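# Swap the container's cap and bin the old one

## Task

Take the old cap off the container and drop it into the bin, then screw the new cap firmly onto the container, which must end upright on the bench; the task fails if the container is dropped.

## Robot and tools

Robot: two UR7e-type arms, left_arm and right_arm, each carrying a Robotiq 140 two-finger gripper whose fingers can fold at a hinge. A wrist camera rides on each arm. Fixed cameras: cam_high, cam_low, cam_close; wrist cameras: cam_left_wrist, cam_right_wrist (all 672x504).

Frames. Scene frame: origin at table-top height midway between the nominal arm bases, +z up, +x out over the table, left_arm on the +y side (image left/right does not match arm names). Real bases: left_arm at (-0.004, +0.322, +0.015) m, right_arm at (-0.061, -0.321, +0.015) m, almost unrotated. Every hand pose, velocity and target an arm reports or receives is in that arm's own base frame; fixed cameras and the table are in the scene frame. Gripper axes: fingers point along its +z, close along its y. end_effector_position is the point between closed pads; fingertips extend about 33 mm past it (9 mm when fully open). Reported poses can be off by a few cm.

execute_actions(actions, cameras). actions is a list of actions; each action is up to 15 rows, one per 1/30 s step; a short action repeats its last row to fill 15 steps. Each row is one flat list of 18 numbers in [-1, 1] covering both arms: left dx, dy, dz, rx, ry, rz, left gripper position, force_limit, speed, then the same nine for the right. dx..rz are an offset (not a pose) from that arm's Hand target at the start of the action, along its base axes; every row counts from that same start. Scale: 1.0 = 0.6 m or 180 degrees; rx, ry, rz form one rotation vector. Because each new action starts at the current Hand target, repeating an offset moves again. All zeros for an arm re-requests its Hand target. Always resend the gripper numbers you want kept: 0 is a real command. Images come back only for an empty actions list or when cameras names them (["all"] for all).

Gripper numbers: position +1 = open 140 mm, about -0.8 = pads touching, -1 = close until blocked. force_limit (pad force on narrow parts at slow close) about 14 N at -1, 40 N at 0, 58 N at +1. speed about 30 mm/s at -1, 140 at 0, 250 at +1; faster closes squeeze harder. Both start at +1. Grip with the outer quarter of the pads; deeper grips fold the fingers and may hold loosely or let go. Pressing fingertips into a surface folds them. To grip harder while holding, raise force_limit and change position -1 to -0.98.

move(target, speed, blend, stop_force, zero, blocking, cameras). target is one 18-number row, or up to 15 such rows, with pose numbers as offsets from the Hand targets at the move's start (not from the previous row), same scale and axes as above. The gripper straight-lines to it. speed: m/s top speed, 0.002 to 3.6, default 0.25 (turn rate twice that in rad/s), one value or one per target. blend: corner radius in metres for lists; 0 stops at each point. stop_force: 3 to 120 N, both arms, ends an arm's path when its wrist senses that much push; use it slowly for contact, not while rotating the gripper, and omit it when pulling away from a contact. zero (with stop_force): re-zero before moving, default true. blocking=false returns early; not allowed with stop_force. Moves last up to 10 s and do not avoid obstacles; avoid paths near an arm's own base. The result adds a move: line, e.g. done, off_target, moving, held, fault, plus limits such as paced or held.

wait(seconds 0 to 10): hold commands and let time pass. stop: brake a running move. zoom_image(camera, region [x0,y0,x1,y1] pixels, at most 504 square) on the latest image. zero_wrist_force(arm): re-zero that wrist sensor. read_manual: licence text only. finished_scene(scene): ends the scene with its number; irreversible.

Results: end_effector_position (m), quat_wxyz, velocities; Hand target (last commanded pose; next offsets count from it; grippers often settle short, so send the gap as an offset); Joint positions/torques; Wrist force and torque in the gripper's axes plus a peak line; Wrist depth as a 7x7 grid in mm ("-" = no data); object_status per gripper: 0 moving, 1 blocked while opening, 2 blocked while closing (a grip), 3 reached target or pads met. position_measured counts: 3 open, 75 ~100 mm, 139 ~60 mm, 200 ~20 mm, 230 pads touching. Tool commands lists current gripper commands.

Cautions: orientation commands are clipped to 32 degrees from the current one per step. Arms are stiff: pushing even slightly beyond firm contact, about 150 N on the arm, or joint torque at limits (141 N m big joints, 26.3 N m wrists) triggers a 10 s fault stop. Keep twisting torque low when screwing the cap; wrists give only about 10 N m. Do not let the arms touch each other; the clearance check may hold commands. Do not slam, drop parts, release moving parts, or let anything leave the table. Long holding or stretching heats motors; MOTOR HOT warns, 85 C brakes the arm for 30 to 60 s. Loose objects may get nudged occasionally.

Each tool is called after "Call:" by a JSON object that holds its "api" and its "payload", one argument or row to a line.

## Session

Call:
{"api": "execute_actions", "payload": {
  "actions": []
}}

Scene clock: 0.00 s.
left_arm: end_effector_position=(+0.4445, -0.1384, +0.3462) position_measured=3 object_status=3 end_effector_quat_wxyz=(-0.115, +0.642, +0.755, +0.066) | right_arm: end_effector_position=(+0.1005, +0.1091, +0.2616) position_measured=3 object_status=3 end_effector_quat_wxyz=(+0.658, +0.220, -0.620, +0.366)
Joint positions: left_arm=[-0.688 -1.521 1.31 -1.129 -1.436 0.705] | right_arm=[0.545 -1.226 1.897 -0.53 -1.871 0.208]
Joint velocities: within noise
Joint torques (N m): no reading
Wrist force (N): no reading
Wrist torque (N m): no reading
Wrist force, peak (N): no reading
Wrist depth (mm): cam_left_wrist=[448 485 481 474 469 460 458 / 488 493 491 485 477 468 463 / 510 501 496 490 486 475 470 / 511 133 504 497 488 476 127 / - 309 510 501 495 490 108 / - 315 517 513 505 496 492 / - 533 510 520 513 507 -] | cam_right_wrist=[- - - - - 149 138 / - - - 2799 - 166 151 / - - - - 2991 184 165 / - 132 - 268 260 206 120 / - 837 837 252 239 216 104 / 627 624 597 267 251 229 212 / - 477 450 292 276 380 -]
Hand target: left_arm +0.4445, -0.1384, +0.3462; -0.115, +0.642, +0.755, +0.066 | right_arm +0.1005, +0.1091, +0.2616; +0.658, +0.220, -0.620, +0.366
Tool commands: left_gripper/position=+1.0 left_gripper/force_limit=+1.0 left_gripper/speed=+1.0 right_gripper/position=+1.0 right_gripper/force_limit=+1.0 right_gripper/speed=+1.0

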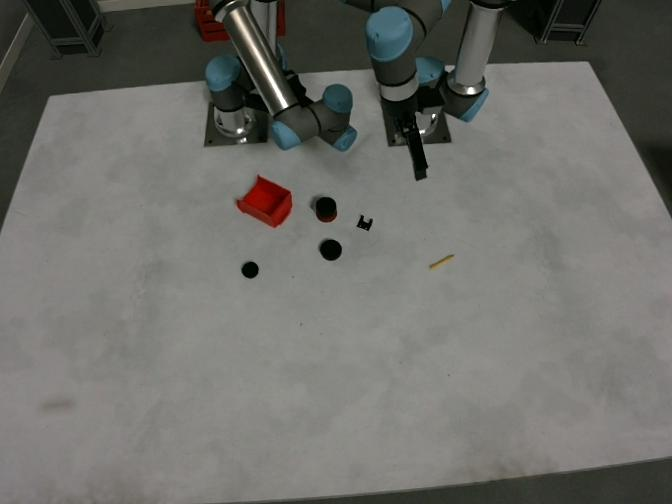

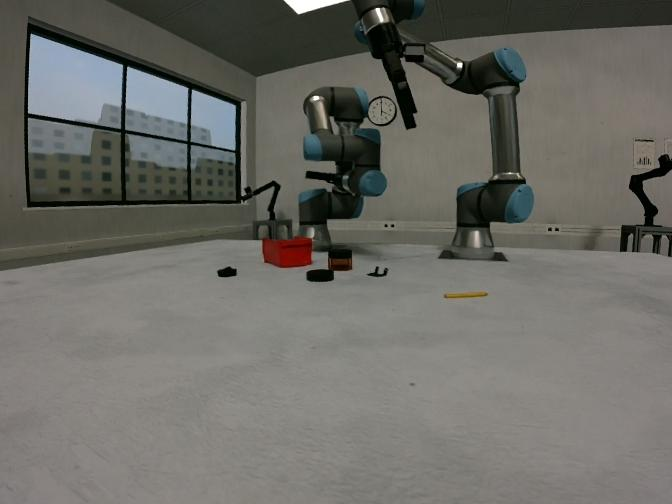

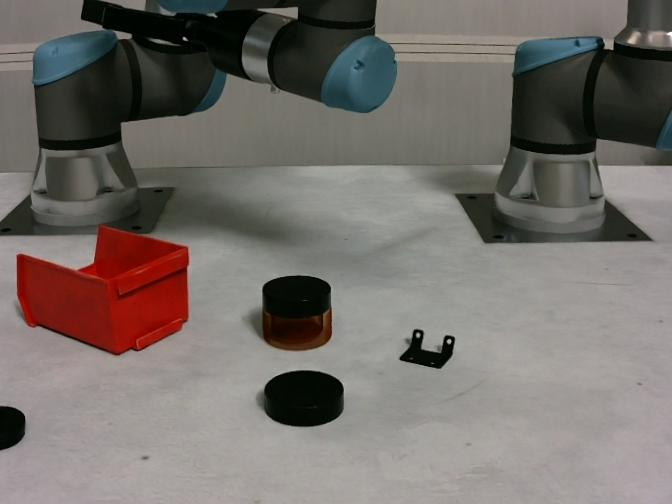

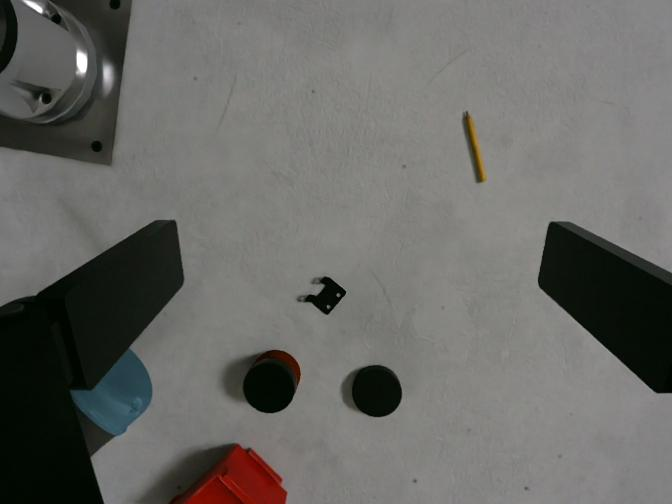

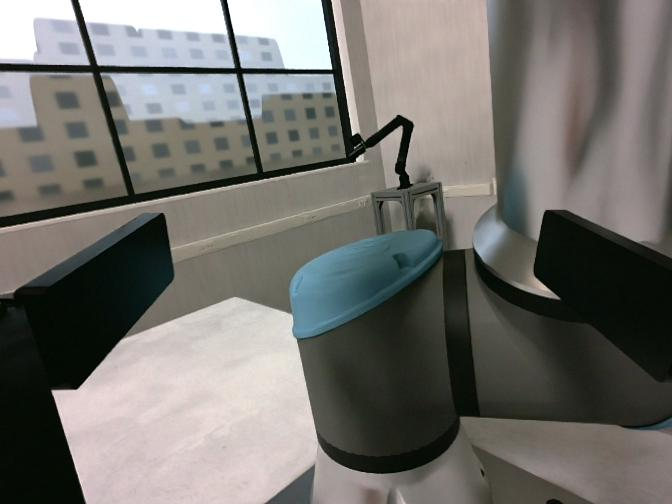

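Call:
{"api": "zoom_image", "payload": {
  "camera": "cam_close",
  "region": [220, 240, 472, 440]
}}

Call:
{"api": "zoom_image", "payload": {
  "camera": "cam_left_wrist",
  "region": [200, 260, 452, 449]
}}

Call:
{"api": "zoom_image", "payload": {
  "camera": "cam_high",
  "region": [210, 140, 480, 340]
}}

Call:
{"api": "zoom_image", "payload": {
  "camera": "cam_low",
  "region": [200, 220, 510, 320]
}}

Scaled by 2.000 from the camera's 672x504 image, which has a finer 960x720 frame.

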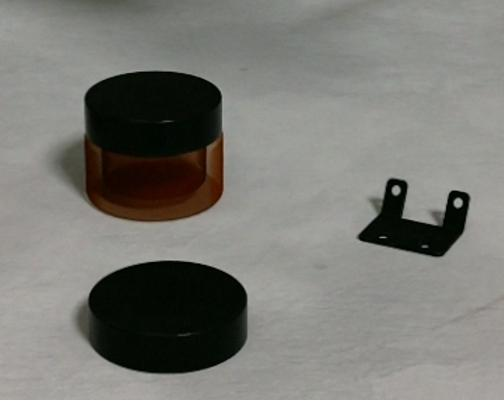

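Scaled by 2.000 from the camera's 672x504 image, which has a finer 960x720 frame.

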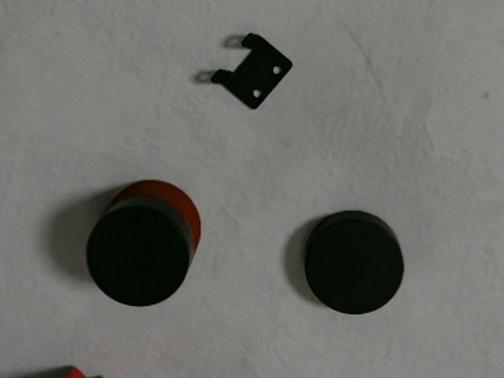

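Scaled by 1.867 from the camera's 672x504 image, which has a finer 960x720 frame.

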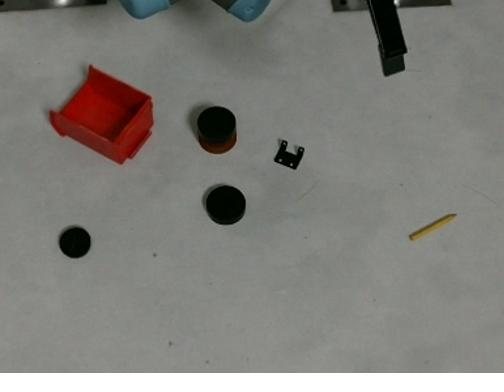

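Scaled by 1.626 from the camera's 672x504 image, which has a finer 960x720 frame.

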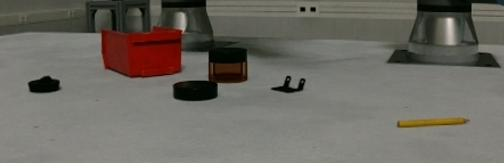

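Call:
{"api": "move", "payload": {
  "target": [0,0,0,0,0,0,1,1,1,0.3325,0.185,0.164,0.268,-0.482,-0.161,1,1,1],
  "speed": 0.4,
  "cameras": ["cam_right_wrist","cam_close","cam_left_wrist"]
}}

Scene clock: 226.90 s.
left_arm: end_effector_position=(+0.4445, -0.1384, +0.3462) position_measured=3 object_status=3 end_effector_quat_wxyz=(-0.115, +0.642, +0.755, +0.066) | right_arm: end_effector_position=(+0.2999, +0.2201, +0.3600) position_measured=3 object_status=3 end_effector_quat_wxyz=(+0.000, +0.000, +1.000, +0.000)
Joint positions: left_arm=[-0.688 -1.521 1.31 -1.129 -1.436 0.705] | right_arm=[0.267 -1.883 1.615 -1.303 -1.571 0.266]
Joint torques (N m): left_arm=[0.08 -25.81 -24.62 -2.27 0.24 -0.1] | right_arm=[7.86 -15.96 -23.67 -4.81 -1.69 -1.93]
Wrist force (N): left_arm=[-0.3 -0.1 -0.2] | right_arm=[-1.8 -0.7 0.2]
Wrist torque (N m): left_arm=[-0.01 0.04 0.00] | right_arm=[0.21 0.53 -0.13]
Wrist force, peak (N): left_arm=[-0.4 0.0 -0.2] | right_arm=[-2.0 1.2 0.5]
Wrist depth (mm): cam_left_wrist=[452 488 482 474 471 462 458 / 490 495 488 477 473 473 462 / 508 501 497 491 480 474 471 / 517 133 504 496 489 480 126 / - 512 511 505 497 491 108 / - 528 526 513 506 501 495 / - 537 544 518 512 504 -] | cam_right_wrist=[451 452 452 452 456 456 459 / 477 481 483 481 481 485 488 / 504 509 505 510 514 515 521 / 529 141 - 547 544 141 120 / - 585 581 584 597 598 104 / 629 627 629 638 633 633 638 / - 680 691 687 695 695 -]
Hand target: left_arm +0.4445, -0.1384, +0.3462; -0.115, +0.642, +0.755, +0.066 | right_arm +0.3000, +0.2201, +0.3600; +0.000, +0.000, +1.000, +0.000
Off the commanded pose: left_arm 0.000 m, 0 deg | right_arm 0.000 m, 0 deg.
move: done
Images, in order (width x height): cam_close 672x504, cam_left_wrist 672x504, cam_right_wrist 672x504.

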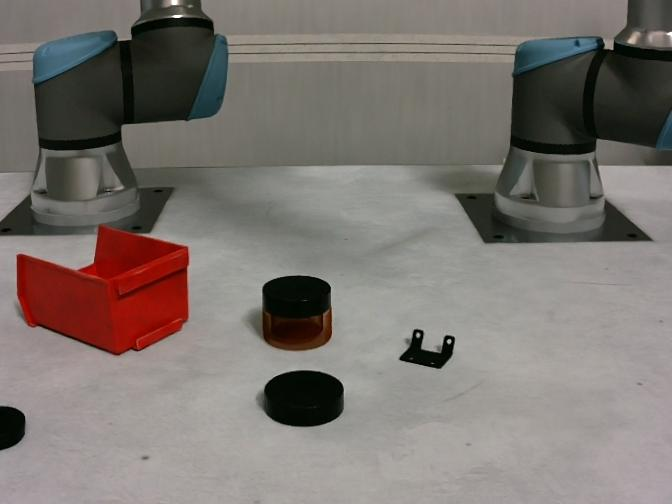

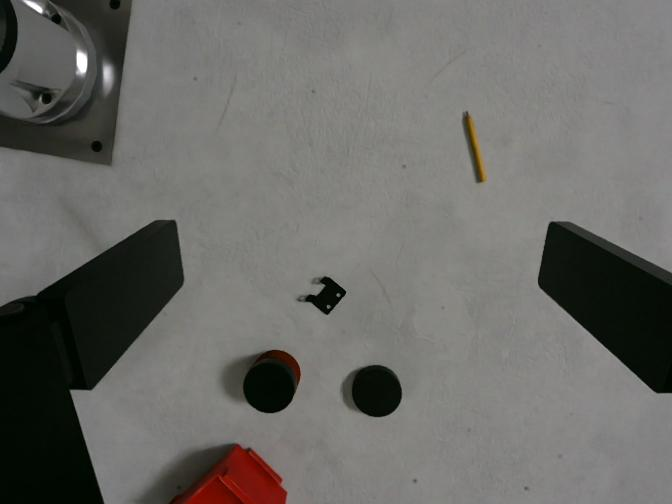

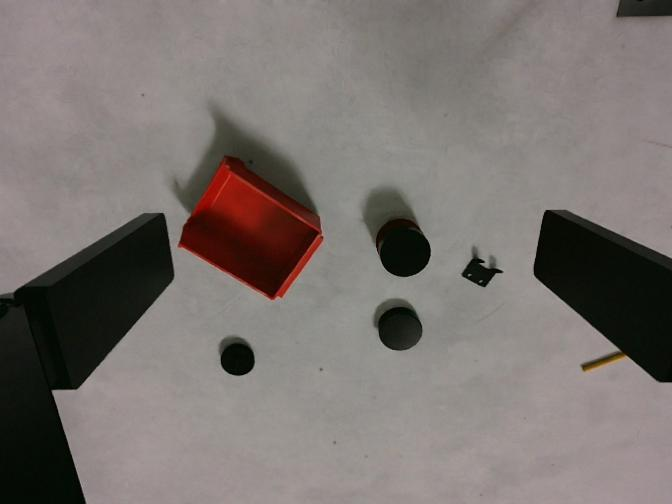

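Call:
{"api": "move", "payload": {
  "target": [0.0175,-0.0428,-0.2017,-0.5524,-0.1927,0.0809,1,1,1,0.2,0.1317,-0.25,0,0,0,1,1,1],
  "speed": 0.3,
  "cameras": ["cam_right_wrist","cam_close","cam_left_wrist"]
}}

Scene clock: 293.50 s.
left_arm: end_effector_position=(+0.4550, -0.1641, +0.2252) position_measured=3 object_status=3 end_effector_quat_wxyz=(+0.601, +0.371, +0.603, -0.371) end_effector_velocity=(-0.001, +0.000, +0.000) end_effector_angular_velocity=(-0.002, -0.003, +0.000) | right_arm: end_effector_position=(+0.4200, +0.2992, +0.2100) position_measured=3 object_status=3 end_effector_quat_wxyz=(+0.001, +0.000, +1.000, +0.000)
Joint positions: left_arm=[-0.063 -0.969 2.37 -4.538 -2.613 0.003] | right_arm=[0.358 -1.544 1.713 -1.742 -1.571 0.357]
Joint velocities: left_arm=[0 0.002 0.001 -0.009 0 -0.004] | right_arm=[within noise]
Joint torques (N m): left_arm=[7.21 -23.36 -2.23 -3.88 -0.81 -2.94] | right_arm=[-7.11 -28.38 -23.39 -1.01 -2.13 -1.45]
Wrist force (N): left_arm=[-1.2 1.8 0.0] | right_arm=[-2.0 -0.7 0.6]
Wrist torque (N m): left_arm=[0.33 -0.25 -0.08] | right_arm=[0.23 0.61 -0.18]
Wrist force, peak (N): left_arm=[-1.4 2.4 -0.1] | right_arm=[-2.5 -0.4 1.0]
Wrist depth (mm): cam_left_wrist=[855 842 869 1005 1010 742 - / 2138 2345 - - 3161 3518 - / 189 327 - 2507 - - - / - 125 2450 - 3029 152 114 / - 124 - - - - 108 / - 247 - - - - - / - 298 1833 - - 1896 -] | cam_right_wrist=[303 317 318 317 320 321 321 / - 325 337 338 339 341 341 / - - 358 - 360 363 365 / 370 152 382 385 388 142 119 / - 410 412 418 416 422 104 / 440 441 444 445 447 451 451 / - 476 477 480 486 487 -]
Hand target: left_arm +0.4550, -0.1641, +0.2252; +0.601, +0.371, +0.603, -0.371 | right_arm +0.4200, +0.2991, +0.2100; +0.000, +0.000, +1.000, +0.000
Off the commanded pose: left_arm 0.000 m, 0 deg | right_arm 0.000 m, 0 deg.
move: done
Images, in order (width x height): cam_close 672x504, cam_left_wrist 672x504, cam_right_wrist 672x504.

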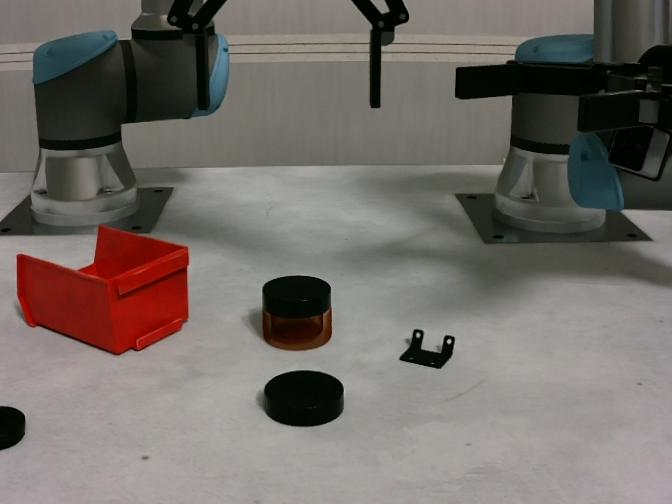

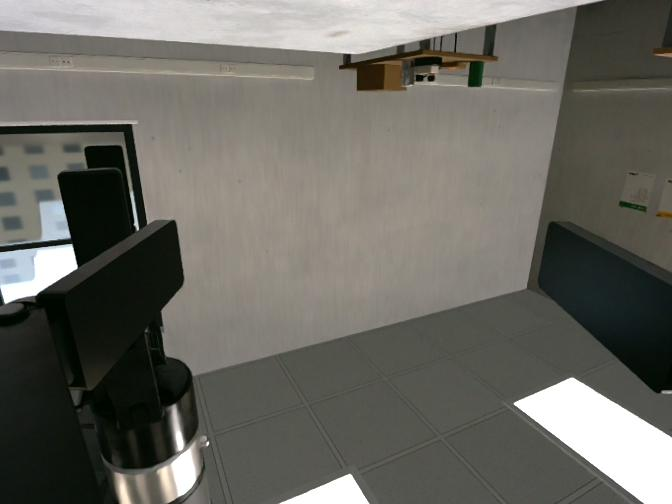

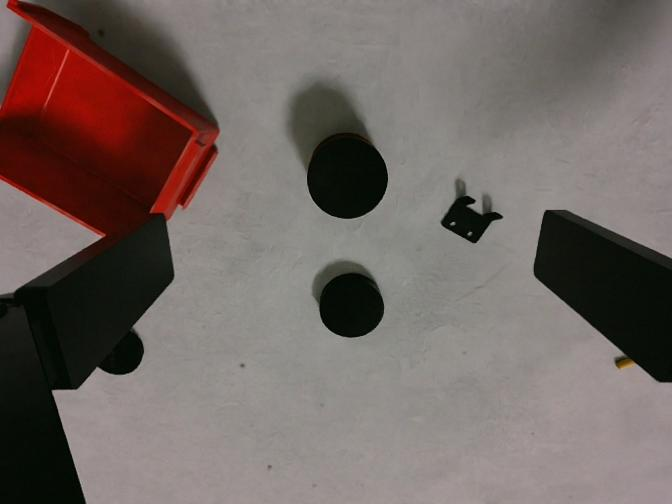

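Call:
{"api": "move", "payload": {
  "target": [0,0,0,0,0,0,1,1,1,-0.0058,0.001,-0.2417,0,0,0,0.4,-1,0],
  "speed": 0.15,
  "cameras": ["cam_right_wrist","cam_close","cam_low"]
}}

Call:
{"api": "zoom_image", "payload": {
  "camera": "cam_close",
  "region": [200, 190, 420, 360]
}}

Scene clock: 314.63 s.
left_arm: end_effector_position=(+0.4550, -0.1641, +0.2252) position_measured=3 object_status=3 end_effector_quat_wxyz=(+0.601, +0.371, +0.603, -0.371) | right_arm: end_effector_position=(+0.4165, +0.2997, +0.0651) position_measured=78 object_status=3 end_effector_quat_wxyz=(+0.000, +0.000, +1.000, +0.000)
Joint positions: left_arm=[-0.062 -0.968 2.37 -4.539 -2.613 0.002] | right_arm=[0.361 -1.424 1.979 -2.127 -1.571 0.361]
Joint torques (N m): left_arm=[6.75 -30.16 -8.64 0.84 0.08 0.46] | right_arm=[4.04 -23.64 -15.94 -4.37 -0.82 0.84]
Wrist force (N): left_arm=[-1.1 1.9 0.2] | right_arm=[-1.9 -0.4 0.3]
Wrist torque (N m): left_arm=[0.35 -0.28 0.00] | right_arm=[0.27 0.56 -0.17]
Wrist force, peak (N): left_arm=[-1.2 2.1 -0.1] | right_arm=[-1.7 -0.5 2.6]
Wrist depth (mm): cam_left_wrist=[169 1034 1029 1019 842 732 2761 / 179 1833 - 2761 3255 - - / 194 231 2628 - - - 2628 / 226 125 - - - 143 114 / - 133 - - - 2987 108 / - 275 2507 - - - - / - 286 1880 - - - -] | cam_right_wrist=[188 188 189 187 191 190 192 / 194 199 200 200 201 202 202 / - 212 211 208 214 215 216 / - 209 221 172 177 130 227 / - - 243 248 245 119 - / - - 263 255 265 267 - / - - 285 288 288 - -]
Hand target: left_arm +0.4550, -0.1641, +0.2252; +0.601, +0.371, +0.603, -0.371 | right_arm +0.4165, +0.2997, +0.0650; +0.000, +0.000, +1.000, +0.000
Off the commanded pose: left_arm 0.000 m, 0 deg | right_arm 0.000 m, 0 deg.
move: done
Images, in order (width x height): cam_low 672x504, cam_close 672x504, cam_right_wrist 672x504.

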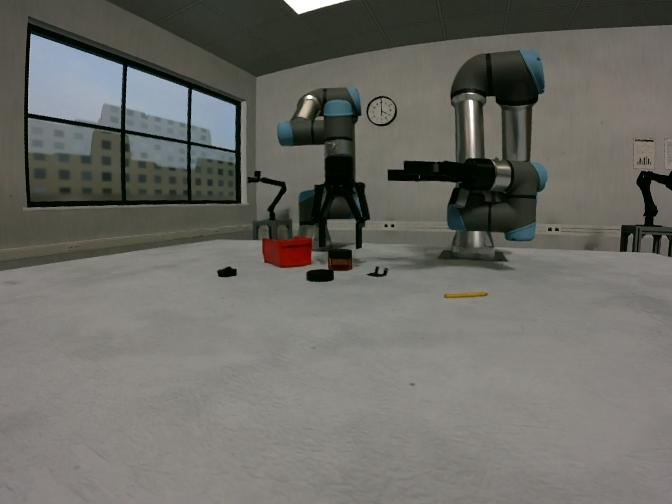

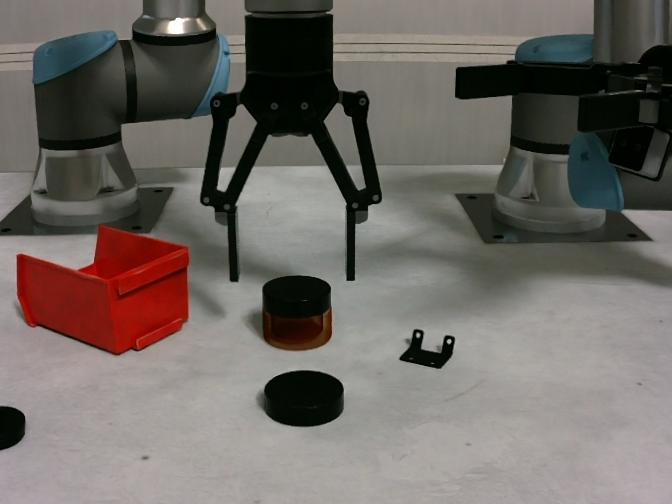

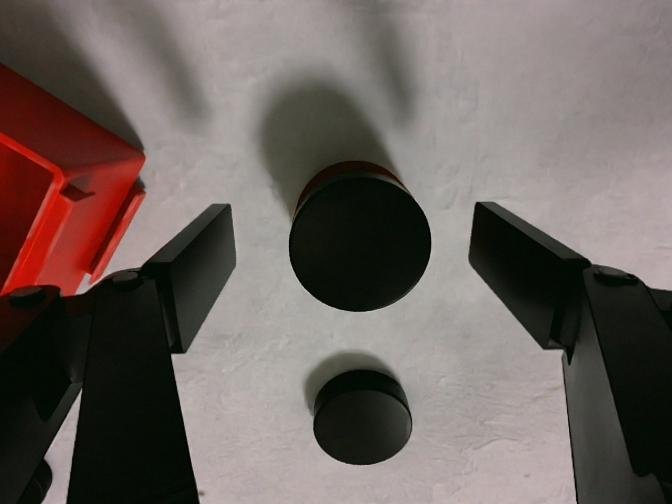

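Scaled by 2.291 from the camera's 672x504 image, which has a finer 960x720 frame.

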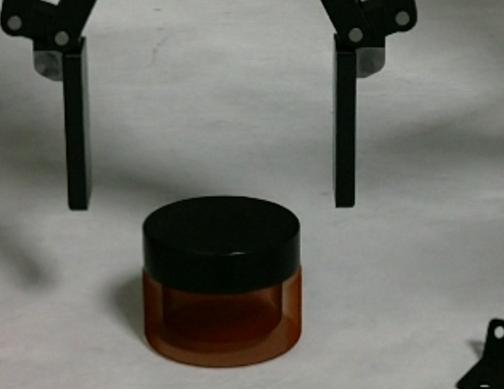

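Call:
{"api": "zoom_image", "payload": {
  "camera": "cam_right_wrist",
  "region": [130, 130, 550, 445]
}}

Scaled by 1.200 from the camera's 672x504 image, which has a finer 960x720 frame.

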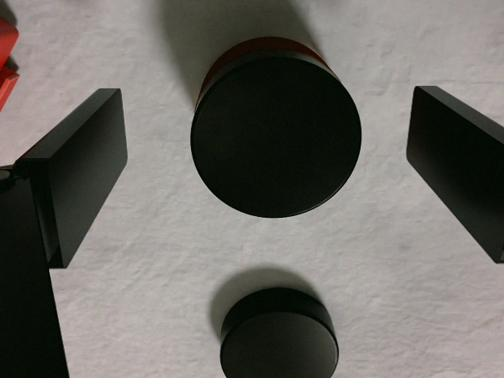

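Call:
{"api": "move", "payload": {
  "target": [0,0,0,0,0,0,1,1,1,0.0108,0.0057,-0.0283,0,0,0,0.4,-1,-1],
  "speed": 0.1
}}

Call:
{"api": "execute_actions", "payload": {
  "actions": [
    [[0,0,0,0,0,0,1,1,1,0,0,0,0,0,0,-1,-1,-1]]
  ],
  "cameras": ["cam_right_wrist","cam_close"]
}}

Scene clock: 340.73 s.
left_arm: end_effector_position=(+0.4550, -0.1641, +0.2252) position_measured=3 object_status=3 end_effector_quat_wxyz=(+0.601, +0.371, +0.603, -0.371) | right_arm: end_effector_position=(+0.4229, +0.3032, +0.0480) position_measured=78 object_status=3 end_effector_quat_wxyz=(+0.000, +0.000, +1.000, +0.000) end_effector_velocity=(-0.001, -0.001, +0.001) end_effector_angular_velocity=(-0.001, +0.002, -0.001)
Joint positions: left_arm=[-0.062 -0.968 2.37 -4.539 -2.613 0.002] | right_arm=[0.363 -1.384 1.982 -2.171 -1.571 0.363]
Joint velocities: left_arm=[within noise] | right_arm=[-0.001 -0.003 0 0.005 0 -0.001]
Joint torques (N m): left_arm=[6.83 -35.38 -3.63 1.02 -1.18 2.44] | right_arm=[5.48 -34.74 -20.34 -0.92 1.52 0.91]
Wrist force (N): left_arm=[-1.0 1.8 0.1] | right_arm=[-2.0 -0.4 0.3]
Wrist torque (N m): left_arm=[0.35 -0.27 0.00] | right_arm=[0.27 0.58 -0.16]
Wrist force, peak (N): left_arm=[-1.2 2.1 0.0] | right_arm=[-2.4 -0.6 1.0]
Wrist depth (mm): cam_left_wrist=[169 862 1024 1014 1000 739 - / 181 190 2138 2536 3304 - - / 222 230 - 2138 3072 - - / 227 125 3029 - - 143 114 / - 255 - - - - 108 / - 273 - 2138 - - 103 / - 295 - - 1833 - -] | cam_right_wrist=[173 173 174 174 175 175 176 / 180 183 184 186 185 186 184 / 168 194 195 150 197 197 199 / 193 199 152 150 159 130 209 / - - 223 228 226 119 - / - - 242 236 244 241 - / - - 261 268 265 - -]
Hand target: left_arm +0.4550, -0.1641, +0.2252; +0.601, +0.371, +0.603, -0.371 | right_arm +0.4230, +0.3032, +0.0480; +0.000, +0.000, +1.000, +0.000
Off the commanded pose: left_arm 0.000 m, 0 deg | right_arm 0.000 m, 0 deg.
move: done

Scene clock: 342.17 s.
left_arm: end_effector_position=(+0.4550, -0.1641, +0.2252) position_measured=3 object_status=3 end_effector_quat_wxyz=(+0.601, +0.371, +0.603, -0.371) | right_arm: end_effector_position=(+0.4230, +0.3032, +0.0480) position_measured=136 object_status=2 end_effector_quat_wxyz=(+0.001, +0.000, +1.000, +0.000)
Joint positions: left_arm=[-0.062 -0.968 2.37 -4.539 -2.613 0.002] | right_arm=[0.363 -1.384 1.982 -2.17 -1.571 0.363]
Joint torques (N m): left_arm=[6.64 -35.02 -1.36 1.03 -1.27 2.48] | right_arm=[-5.65 -31.55 -25.6 -0.97 0.55 -0.86]
Wrist force (N): left_arm=[-1.1 1.9 -0.1] | right_arm=[-0.9 -1.5 -4.2]
Wrist torque (N m): left_arm=[0.35 -0.28 0.00] | right_arm=[0.26 0.54 -0.17]
Wrist force, peak (N): left_arm=[-1.3 2.0 0.0] | right_arm=[-1.1 -1.5 -4.6]
Wrist depth (mm): cam_left_wrist=[175 869 1034 1000 842 729 - / 183 195 2038 3161 - - - / 222 233 2370 - 2870 - - / 227 125 - 2507 2692 143 114 / - 133 - - - - 108 / - 273 2566 - - - - / - 1848 - - - - -] | cam_right_wrist=[173 173 174 174 175 175 176 / 180 184 184 186 185 186 185 / 163 196 195 160 195 198 199 / - 206 139 159 152 206 210 / - - 225 229 225 - 92 / - - 242 236 245 - - / - - - 255 269 - -]
Hand target: left_arm +0.4550, -0.1641, +0.2252; +0.601, +0.371, +0.603, -0.371 | right_arm +0.4230, +0.3032, +0.0480; +0.000, +0.000, +1.000, +0.000
Off the commanded pose: left_arm 0.000 m, 0 deg | right_arm 0.000 m, 0 deg.
Images, in order (width x height): cam_close 672x504, cam_right_wrist 672x504.

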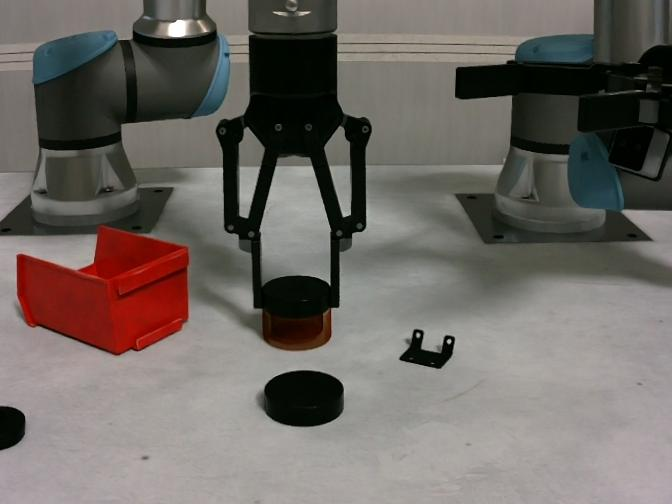

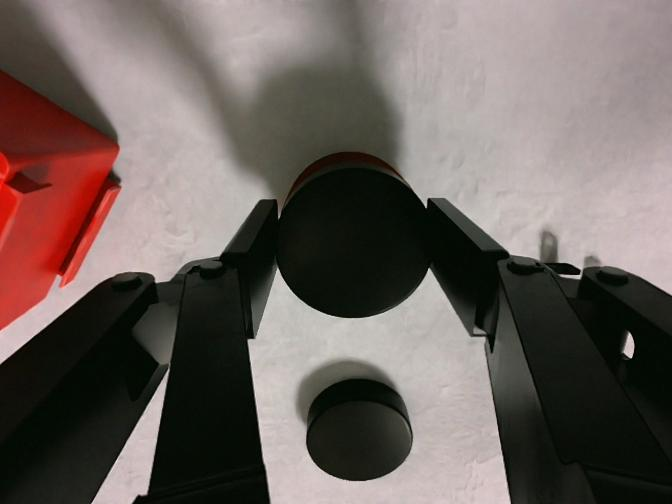

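Call:
{"api": "move", "payload": {
  "target": [
    [0,0,0,0,0,0,1,1,1,0,0,0,0,0,0,0.15,-1,-1],
    [0,0,0,0,0,0,1,1,1,0,0,0,0,0,-0.5,0.15,-1,-1],
    [0,0,0,0,0,0,1,1,1,0,0,0,0,0,-0.5,-1,1,-1]
  ],
  "speed": 0.6,
  "cameras": ["cam_right_wrist","cam_close"]
}}

Call:
{"api": "zoom_image", "payload": {
  "camera": "cam_close",
  "region": [200, 190, 420, 360]
}}

Scene clock: 354.10 s.
left_arm: end_effector_position=(+0.4550, -0.1641, +0.2252) position_measured=3 object_status=3 end_effector_quat_wxyz=(+0.601, +0.371, +0.603, -0.371) | right_arm: end_effector_position=(+0.4230, +0.3032, +0.0480) position_measured=139 object_status=0 end_effector_quat_wxyz=(+0.000, +0.707, +0.707, +0.000)
Joint positions: left_arm=[-0.062 -0.968 2.37 -4.539 -2.613 0.002] | right_arm=[0.363 -1.383 1.981 -2.169 -1.572 1.934]
Joint torques (N m): left_arm=[5.58 -35.93 1.65 0.97 -1.26 2.49] | right_arm=[-6.11 -22.64 -13.75 -3.09 1.66 1.41]
Wrist force (N): left_arm=[-1.2 1.8 -0.1] | right_arm=[-5.3 -8.2 -25.8]
Wrist torque (N m): left_arm=[0.34 -0.27 -0.01] | right_arm=[0.44 0.62 -0.06]
Wrist force, peak (N): left_arm=[-1.0 2.2 0.0] | right_arm=[-5.2 -8.3 -25.9]
Wrist depth (mm): cam_left_wrist=[849 232 1024 1019 845 732 - / 222 234 - - - - 2507 / 217 227 - - - - 3072 / 227 125 - - 3355 143 113 / - 256 1802 - - - 108 / - 272 - - - - - / - - - - - - -] | cam_right_wrist=[174 174 174 174 175 175 176 / 183 184 184 186 186 185 184 / 195 195 196 149 195 197 - / 208 206 138 154 152 205 193 / - - 225 228 226 - - / - - 239 239 245 - - / - - - 198 - - -]
Hand target: left_arm +0.4550, -0.1641, +0.2252; +0.601, +0.371, +0.603, -0.371 | right_arm +0.4230, +0.3032, +0.0480; +0.000, +0.707, +0.707, +0.000
Off the commanded pose: left_arm 0.000 m, 0 deg | right_arm 0.000 m, 0 deg.
move: done
Images, in order (width x height): cam_close 672x504, cam_right_wrist 672x504.

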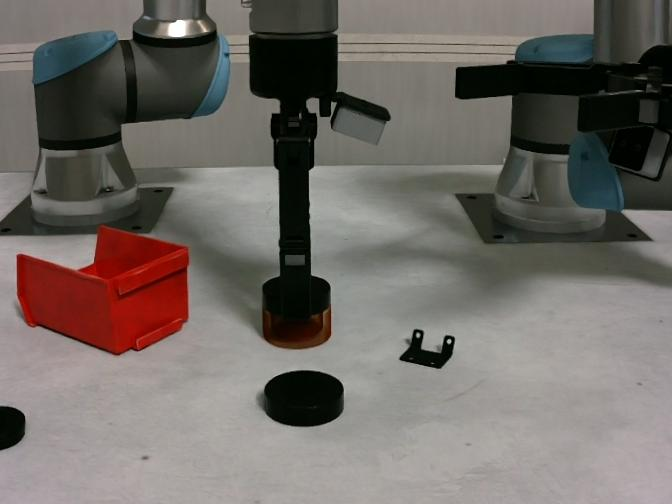

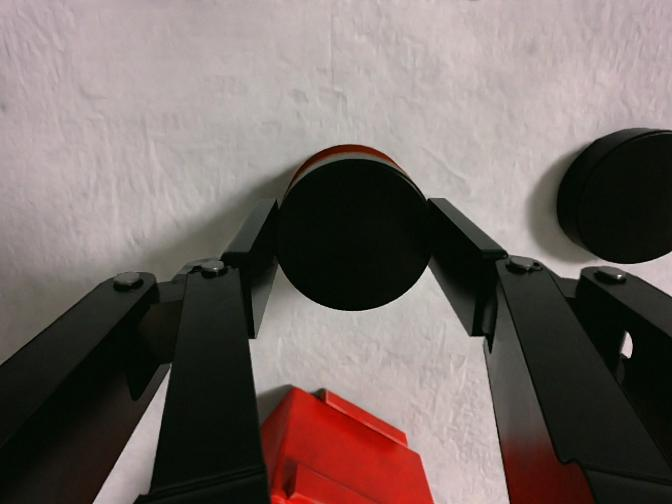

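Scaled by 2.291 from the camera's 672x504 image, which has a finer 960x720 frame.

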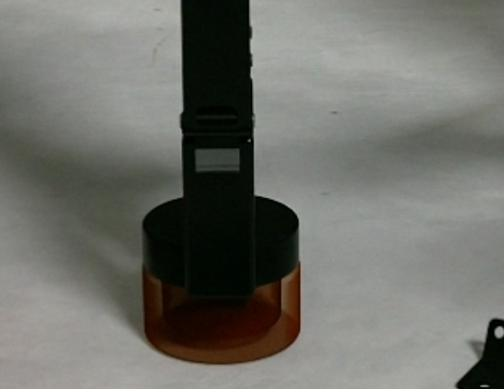

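Call:
{"api": "move", "payload": {
  "target": [0,0,0,0,0,0,1,1,1,0,0,0.08,0,0,0,-1,1,-1],
  "speed": 0.1,
  "cameras": ["cam_right_wrist","cam_close"]
}}

Scene clock: 364.83 s.
left_arm: end_effector_position=(+0.4550, -0.1641, +0.2252) position_measured=3 object_status=3 end_effector_quat_wxyz=(+0.601, +0.371, +0.603, -0.371) | right_arm: end_effector_position=(+0.4230, +0.3032, +0.0960) position_measured=139 object_status=2 end_effector_quat_wxyz=(+0.000, +0.707, +0.707, +0.000)
Joint positions: left_arm=[-0.062 -0.968 2.37 -4.539 -2.613 0.002] | right_arm=[0.363 -1.445 1.913 -2.039 -1.572 1.934]
Joint torques (N m): left_arm=[4.76 -35.33 1.86 0.97 -1.25 2.53] | right_arm=[-2.54 -27.68 -22.49 -2.33 1.34 0.57]
Wrist force (N): left_arm=[-1.1 1.6 0.1] | right_arm=[-1.5 -0.6 2.0]
Wrist torque (N m): left_arm=[0.29 -0.27 0.00] | right_arm=[0.22 0.48 -0.06]
Wrist force, peak (N): left_arm=[-1.4 1.9 0.0] | right_arm=[-5.2 -8.3 -26.7]
Wrist depth (mm): cam_left_wrist=[839 239 876 1000 842 2870 - / 1773 245 - 3635 2138 4115 - / 236 248 2203 - - - - / 235 133 2248 - - 143 113 / - 254 - - - - 108 / - 272 - - - - - / - 288 1833 - - - -] | cam_right_wrist=[216 216 216 217 217 217 219 / 226 228 229 230 231 231 231 / 244 244 243 150 242 235 231 / 259 257 138 157 152 259 264 / - - 281 281 281 - - / - - - - 295 - - / - - - - - - -]
Hand target: left_arm +0.4550, -0.1641, +0.2252; +0.601, +0.371, +0.603, -0.371 | right_arm +0.4230, +0.3032, +0.0960; +0.000, +0.707, +0.707, +0.000
Off the commanded pose: left_arm 0.000 m, 0 deg | right_arm 0.000 m, 0 deg.
move: done
Images, in order (width x height): cam_close 672x504, cam_right_wrist 672x504.

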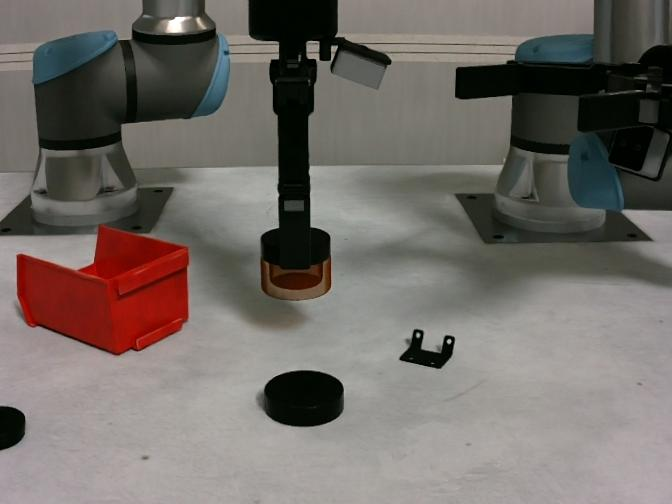

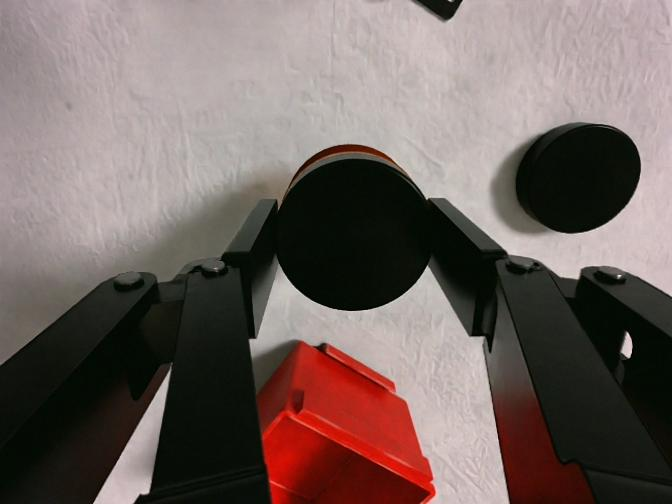

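Call:
{"api": "move", "payload": {
  "target": [
    [0,0,0,0,0,0,1,1,1,0,0,0.445,0,0,0,-1,1,-1],
    [0,0,0,0,0,0,1,1,1,0.1572,0.27,0.445,0,0,0,-1,1,-1]
  ],
  "speed": 0.25,
  "blend": [0.04,0],
  "cameras": ["cam_right_wrist","cam_close","cam_left_wrist","cam_high"]
}}

Scene clock: 373.10 s.
left_arm: end_effector_position=(+0.4550, -0.1641, +0.2252) position_measured=3 object_status=3 end_effector_quat_wxyz=(+0.601, +0.371, +0.603, -0.371) | right_arm: end_effector_position=(+0.5173, +0.4651, +0.3630) position_measured=139 object_status=2 end_effector_quat_wxyz=(+0.000, +0.707, +0.707, +0.000)
Joint positions: left_arm=[-0.062 -0.968 2.37 -4.539 -2.613 0.002] | right_arm=[0.54 -1.026 0.639 -1.183 -1.572 2.11]
Joint torques (N m): left_arm=[4.06 -35.25 1.89 0.95 -1.21 2.5] | right_arm=[-1.19 -39.22 -31.71 -3.42 -1.09 -1.16]
Wrist force (N): left_arm=[-1.1 1.7 -0.1] | right_arm=[-1.8 -0.6 1.9]
Wrist torque (N m): left_arm=[0.31 -0.29 0.00] | right_arm=[0.24 0.55 -0.05]
Wrist force, peak (N): left_arm=[-1.4 2.0 -0.2] | right_arm=[-1.9 -0.6 5.8]
Wrist depth (mm): cam_left_wrist=[849 869 855 1019 855 3029 - / - - - 2507 - - - / 1788 2117 - - - - - / 2001 124 - - - 143 114 / - 124 - - - - 108 / - - - 227 - - - / - 1947 - 201 201 - -] | cam_right_wrist=[453 232 456 455 452 456 458 / 482 249 480 483 483 484 490 / 511 514 505 150 509 517 519 / 547 538 137 153 153 543 549 / - - - 592 593 - - / - - - 640 629 - - / - - - 698 695 - -]
Hand target: left_arm +0.4550, -0.1641, +0.2252; +0.601, +0.371, +0.603, -0.371 | right_arm +0.5173, +0.4652, +0.3630; +0.000, +0.707, +0.707, +0.000
Off the commanded pose: left_arm 0.000 m, 0 deg | right_arm 0.000 m, 0 deg.
move: done
Images, in order (width x height): cam_high 672x504, cam_close 672x504, cam_left_wrist 672x504, cam_right_wrist 672x504.

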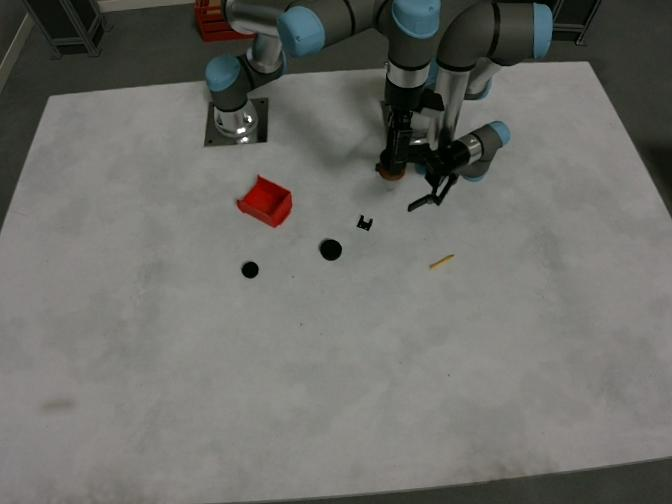

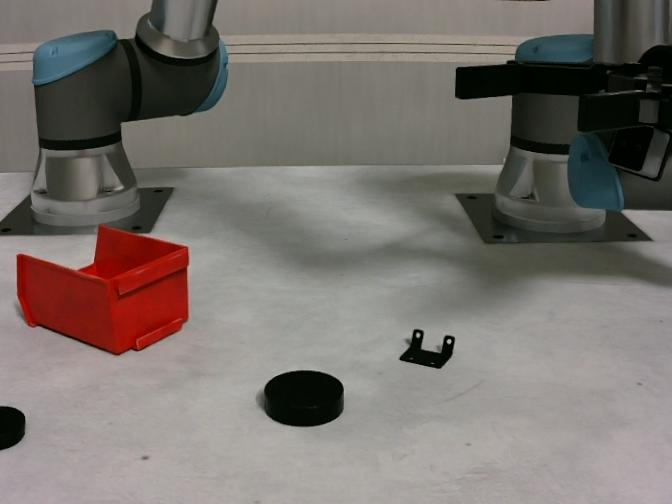

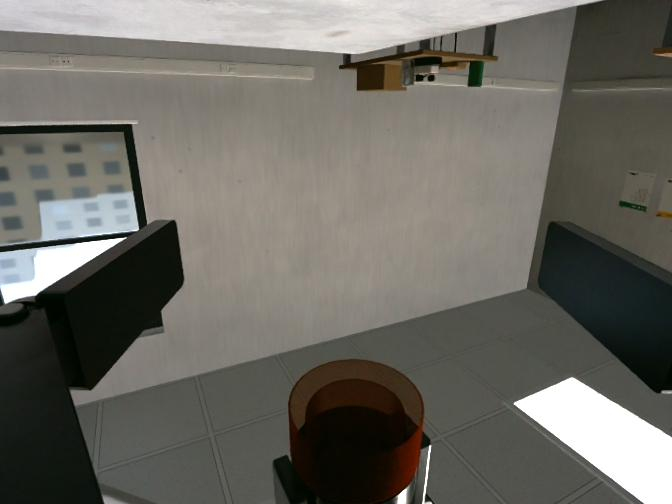

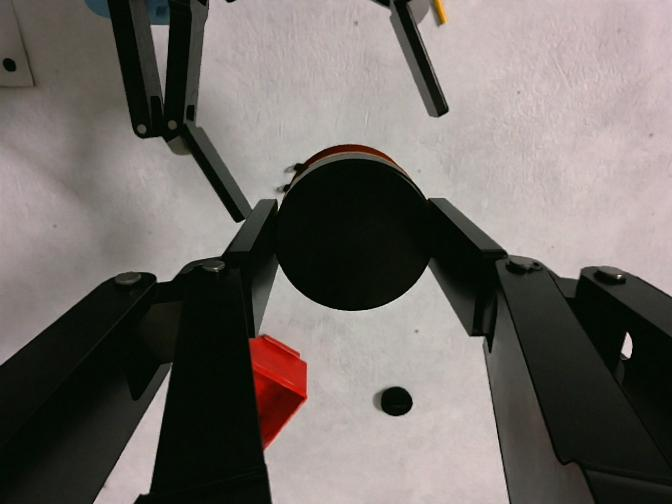

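Call:
{"api": "move", "payload": {
  "target": [0,0,0,0,0,0,1,1,1,0,0,-0.145,0,0,0,-1,1,-1],
  "speed": 0.12,
  "cameras": ["cam_right_wrist","cam_close","cam_left_wrist","cam_low"]
}}

Call:
{"api": "zoom_image", "payload": {
  "camera": "cam_close",
  "region": [420, 0, 672, 189]
}}

Call:
{"api": "zoom_image", "payload": {
  "camera": "cam_left_wrist",
  "region": [150, 130, 570, 445]
}}

Scene clock: 385.43 s.
left_arm: end_effector_position=(+0.4550, -0.1641, +0.2252) position_measured=3 object_status=3 end_effector_quat_wxyz=(+0.601, +0.371, +0.603, -0.371) | right_arm: end_effector_position=(+0.5172, +0.4652, +0.2762) position_measured=139 object_status=2 end_effector_quat_wxyz=(+0.000, +0.707, +0.707, +0.000)
Joint positions: left_arm=[-0.062 -0.968 2.37 -4.539 -2.613 0.002] | right_arm=[0.54 -1.097 0.978 -1.451 -1.572 2.11]
Joint torques (N m): left_arm=[3.49 -35.34 1.76 0.89 -1.21 2.47] | right_arm=[-6.27 -38.41 -18.42 -3.71 1.63 -1.78]
Wrist force (N): left_arm=[-1.0 1.7 0.1] | right_arm=[-1.8 -0.4 1.9]
Wrist torque (N m): left_arm=[0.31 -0.32 0.00] | right_arm=[0.26 0.55 -0.06]
Wrist force, peak (N): left_arm=[-1.1 2.2 0.1] | right_arm=[-2.0 -0.7 4.0]
Wrist depth (mm): cam_left_wrist=[849 1029 1019 1010 1000 796 - / 1802 - - - - - 2566 / - - - - - 3518 4194 / - 124 - 198 - 142 120 / - 124 - 168 181 2796 108 / - 2596 164 - 201 2507 103 / - 384 165 221 213 - -] | cam_right_wrist=[159 368 378 377 369 382 380 / 164 390 399 400 401 404 405 / 422 182 419 410 422 429 432 / 452 444 138 157 153 451 452 / - - 490 498 485 - - / - - - 522 531 - - / - - - 576 - - -]
Hand target: left_arm +0.4550, -0.1641, +0.2252; +0.601, +0.371, +0.603, -0.371 | right_arm +0.5173, +0.4652, +0.2760; +0.000, +0.707, +0.707, +0.000
Off the commanded pose: left_arm 0.000 m, 0 deg | right_arm 0.000 m, 0 deg.
move: done
Images, in order (width x height): cam_low 672x504, cam_close 672x504, cam_left_wrist 672x504, cam_right_wrist 672x504.

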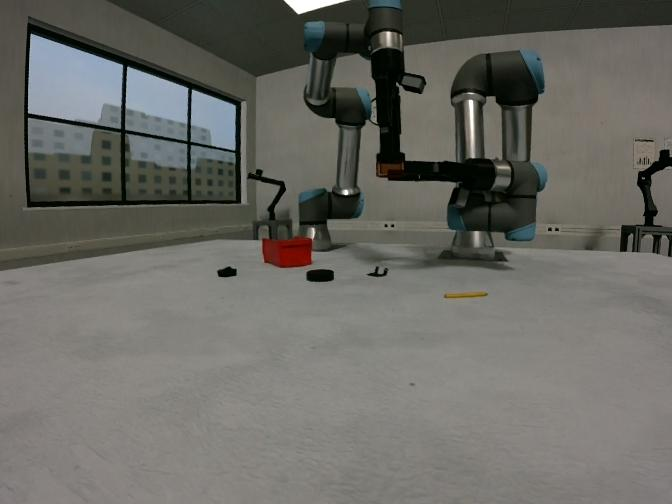

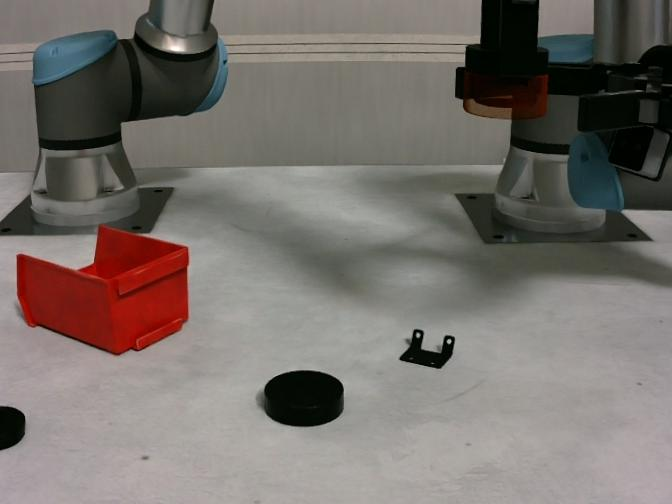

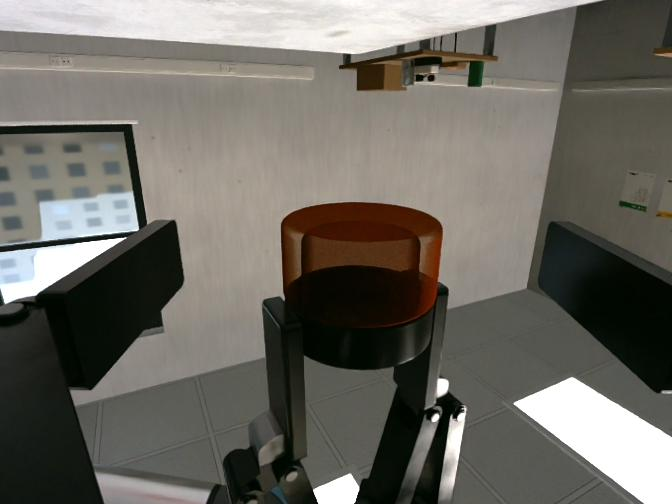

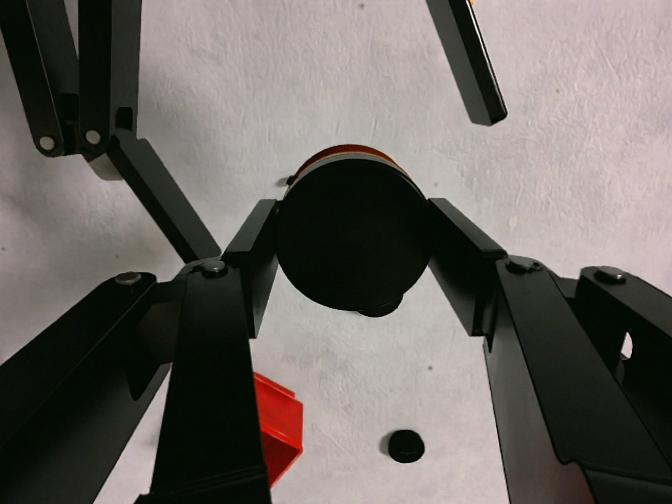

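Scaled by 2.000 from the camera's 672x504 image, which has a finer 960x720 frame.

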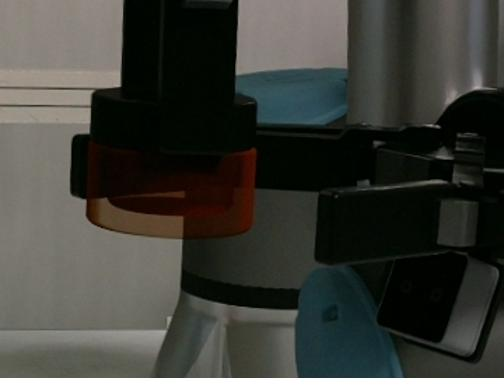

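Scaled by 1.200 from the camera's 672x504 image, which has a finer 960x720 frame.

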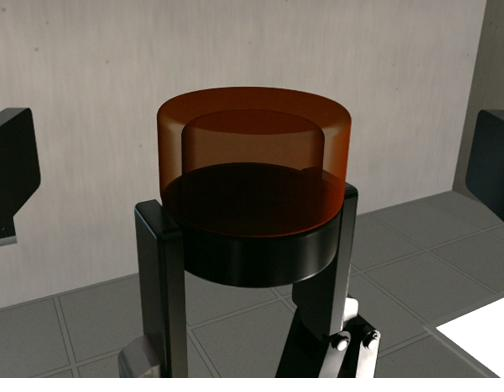

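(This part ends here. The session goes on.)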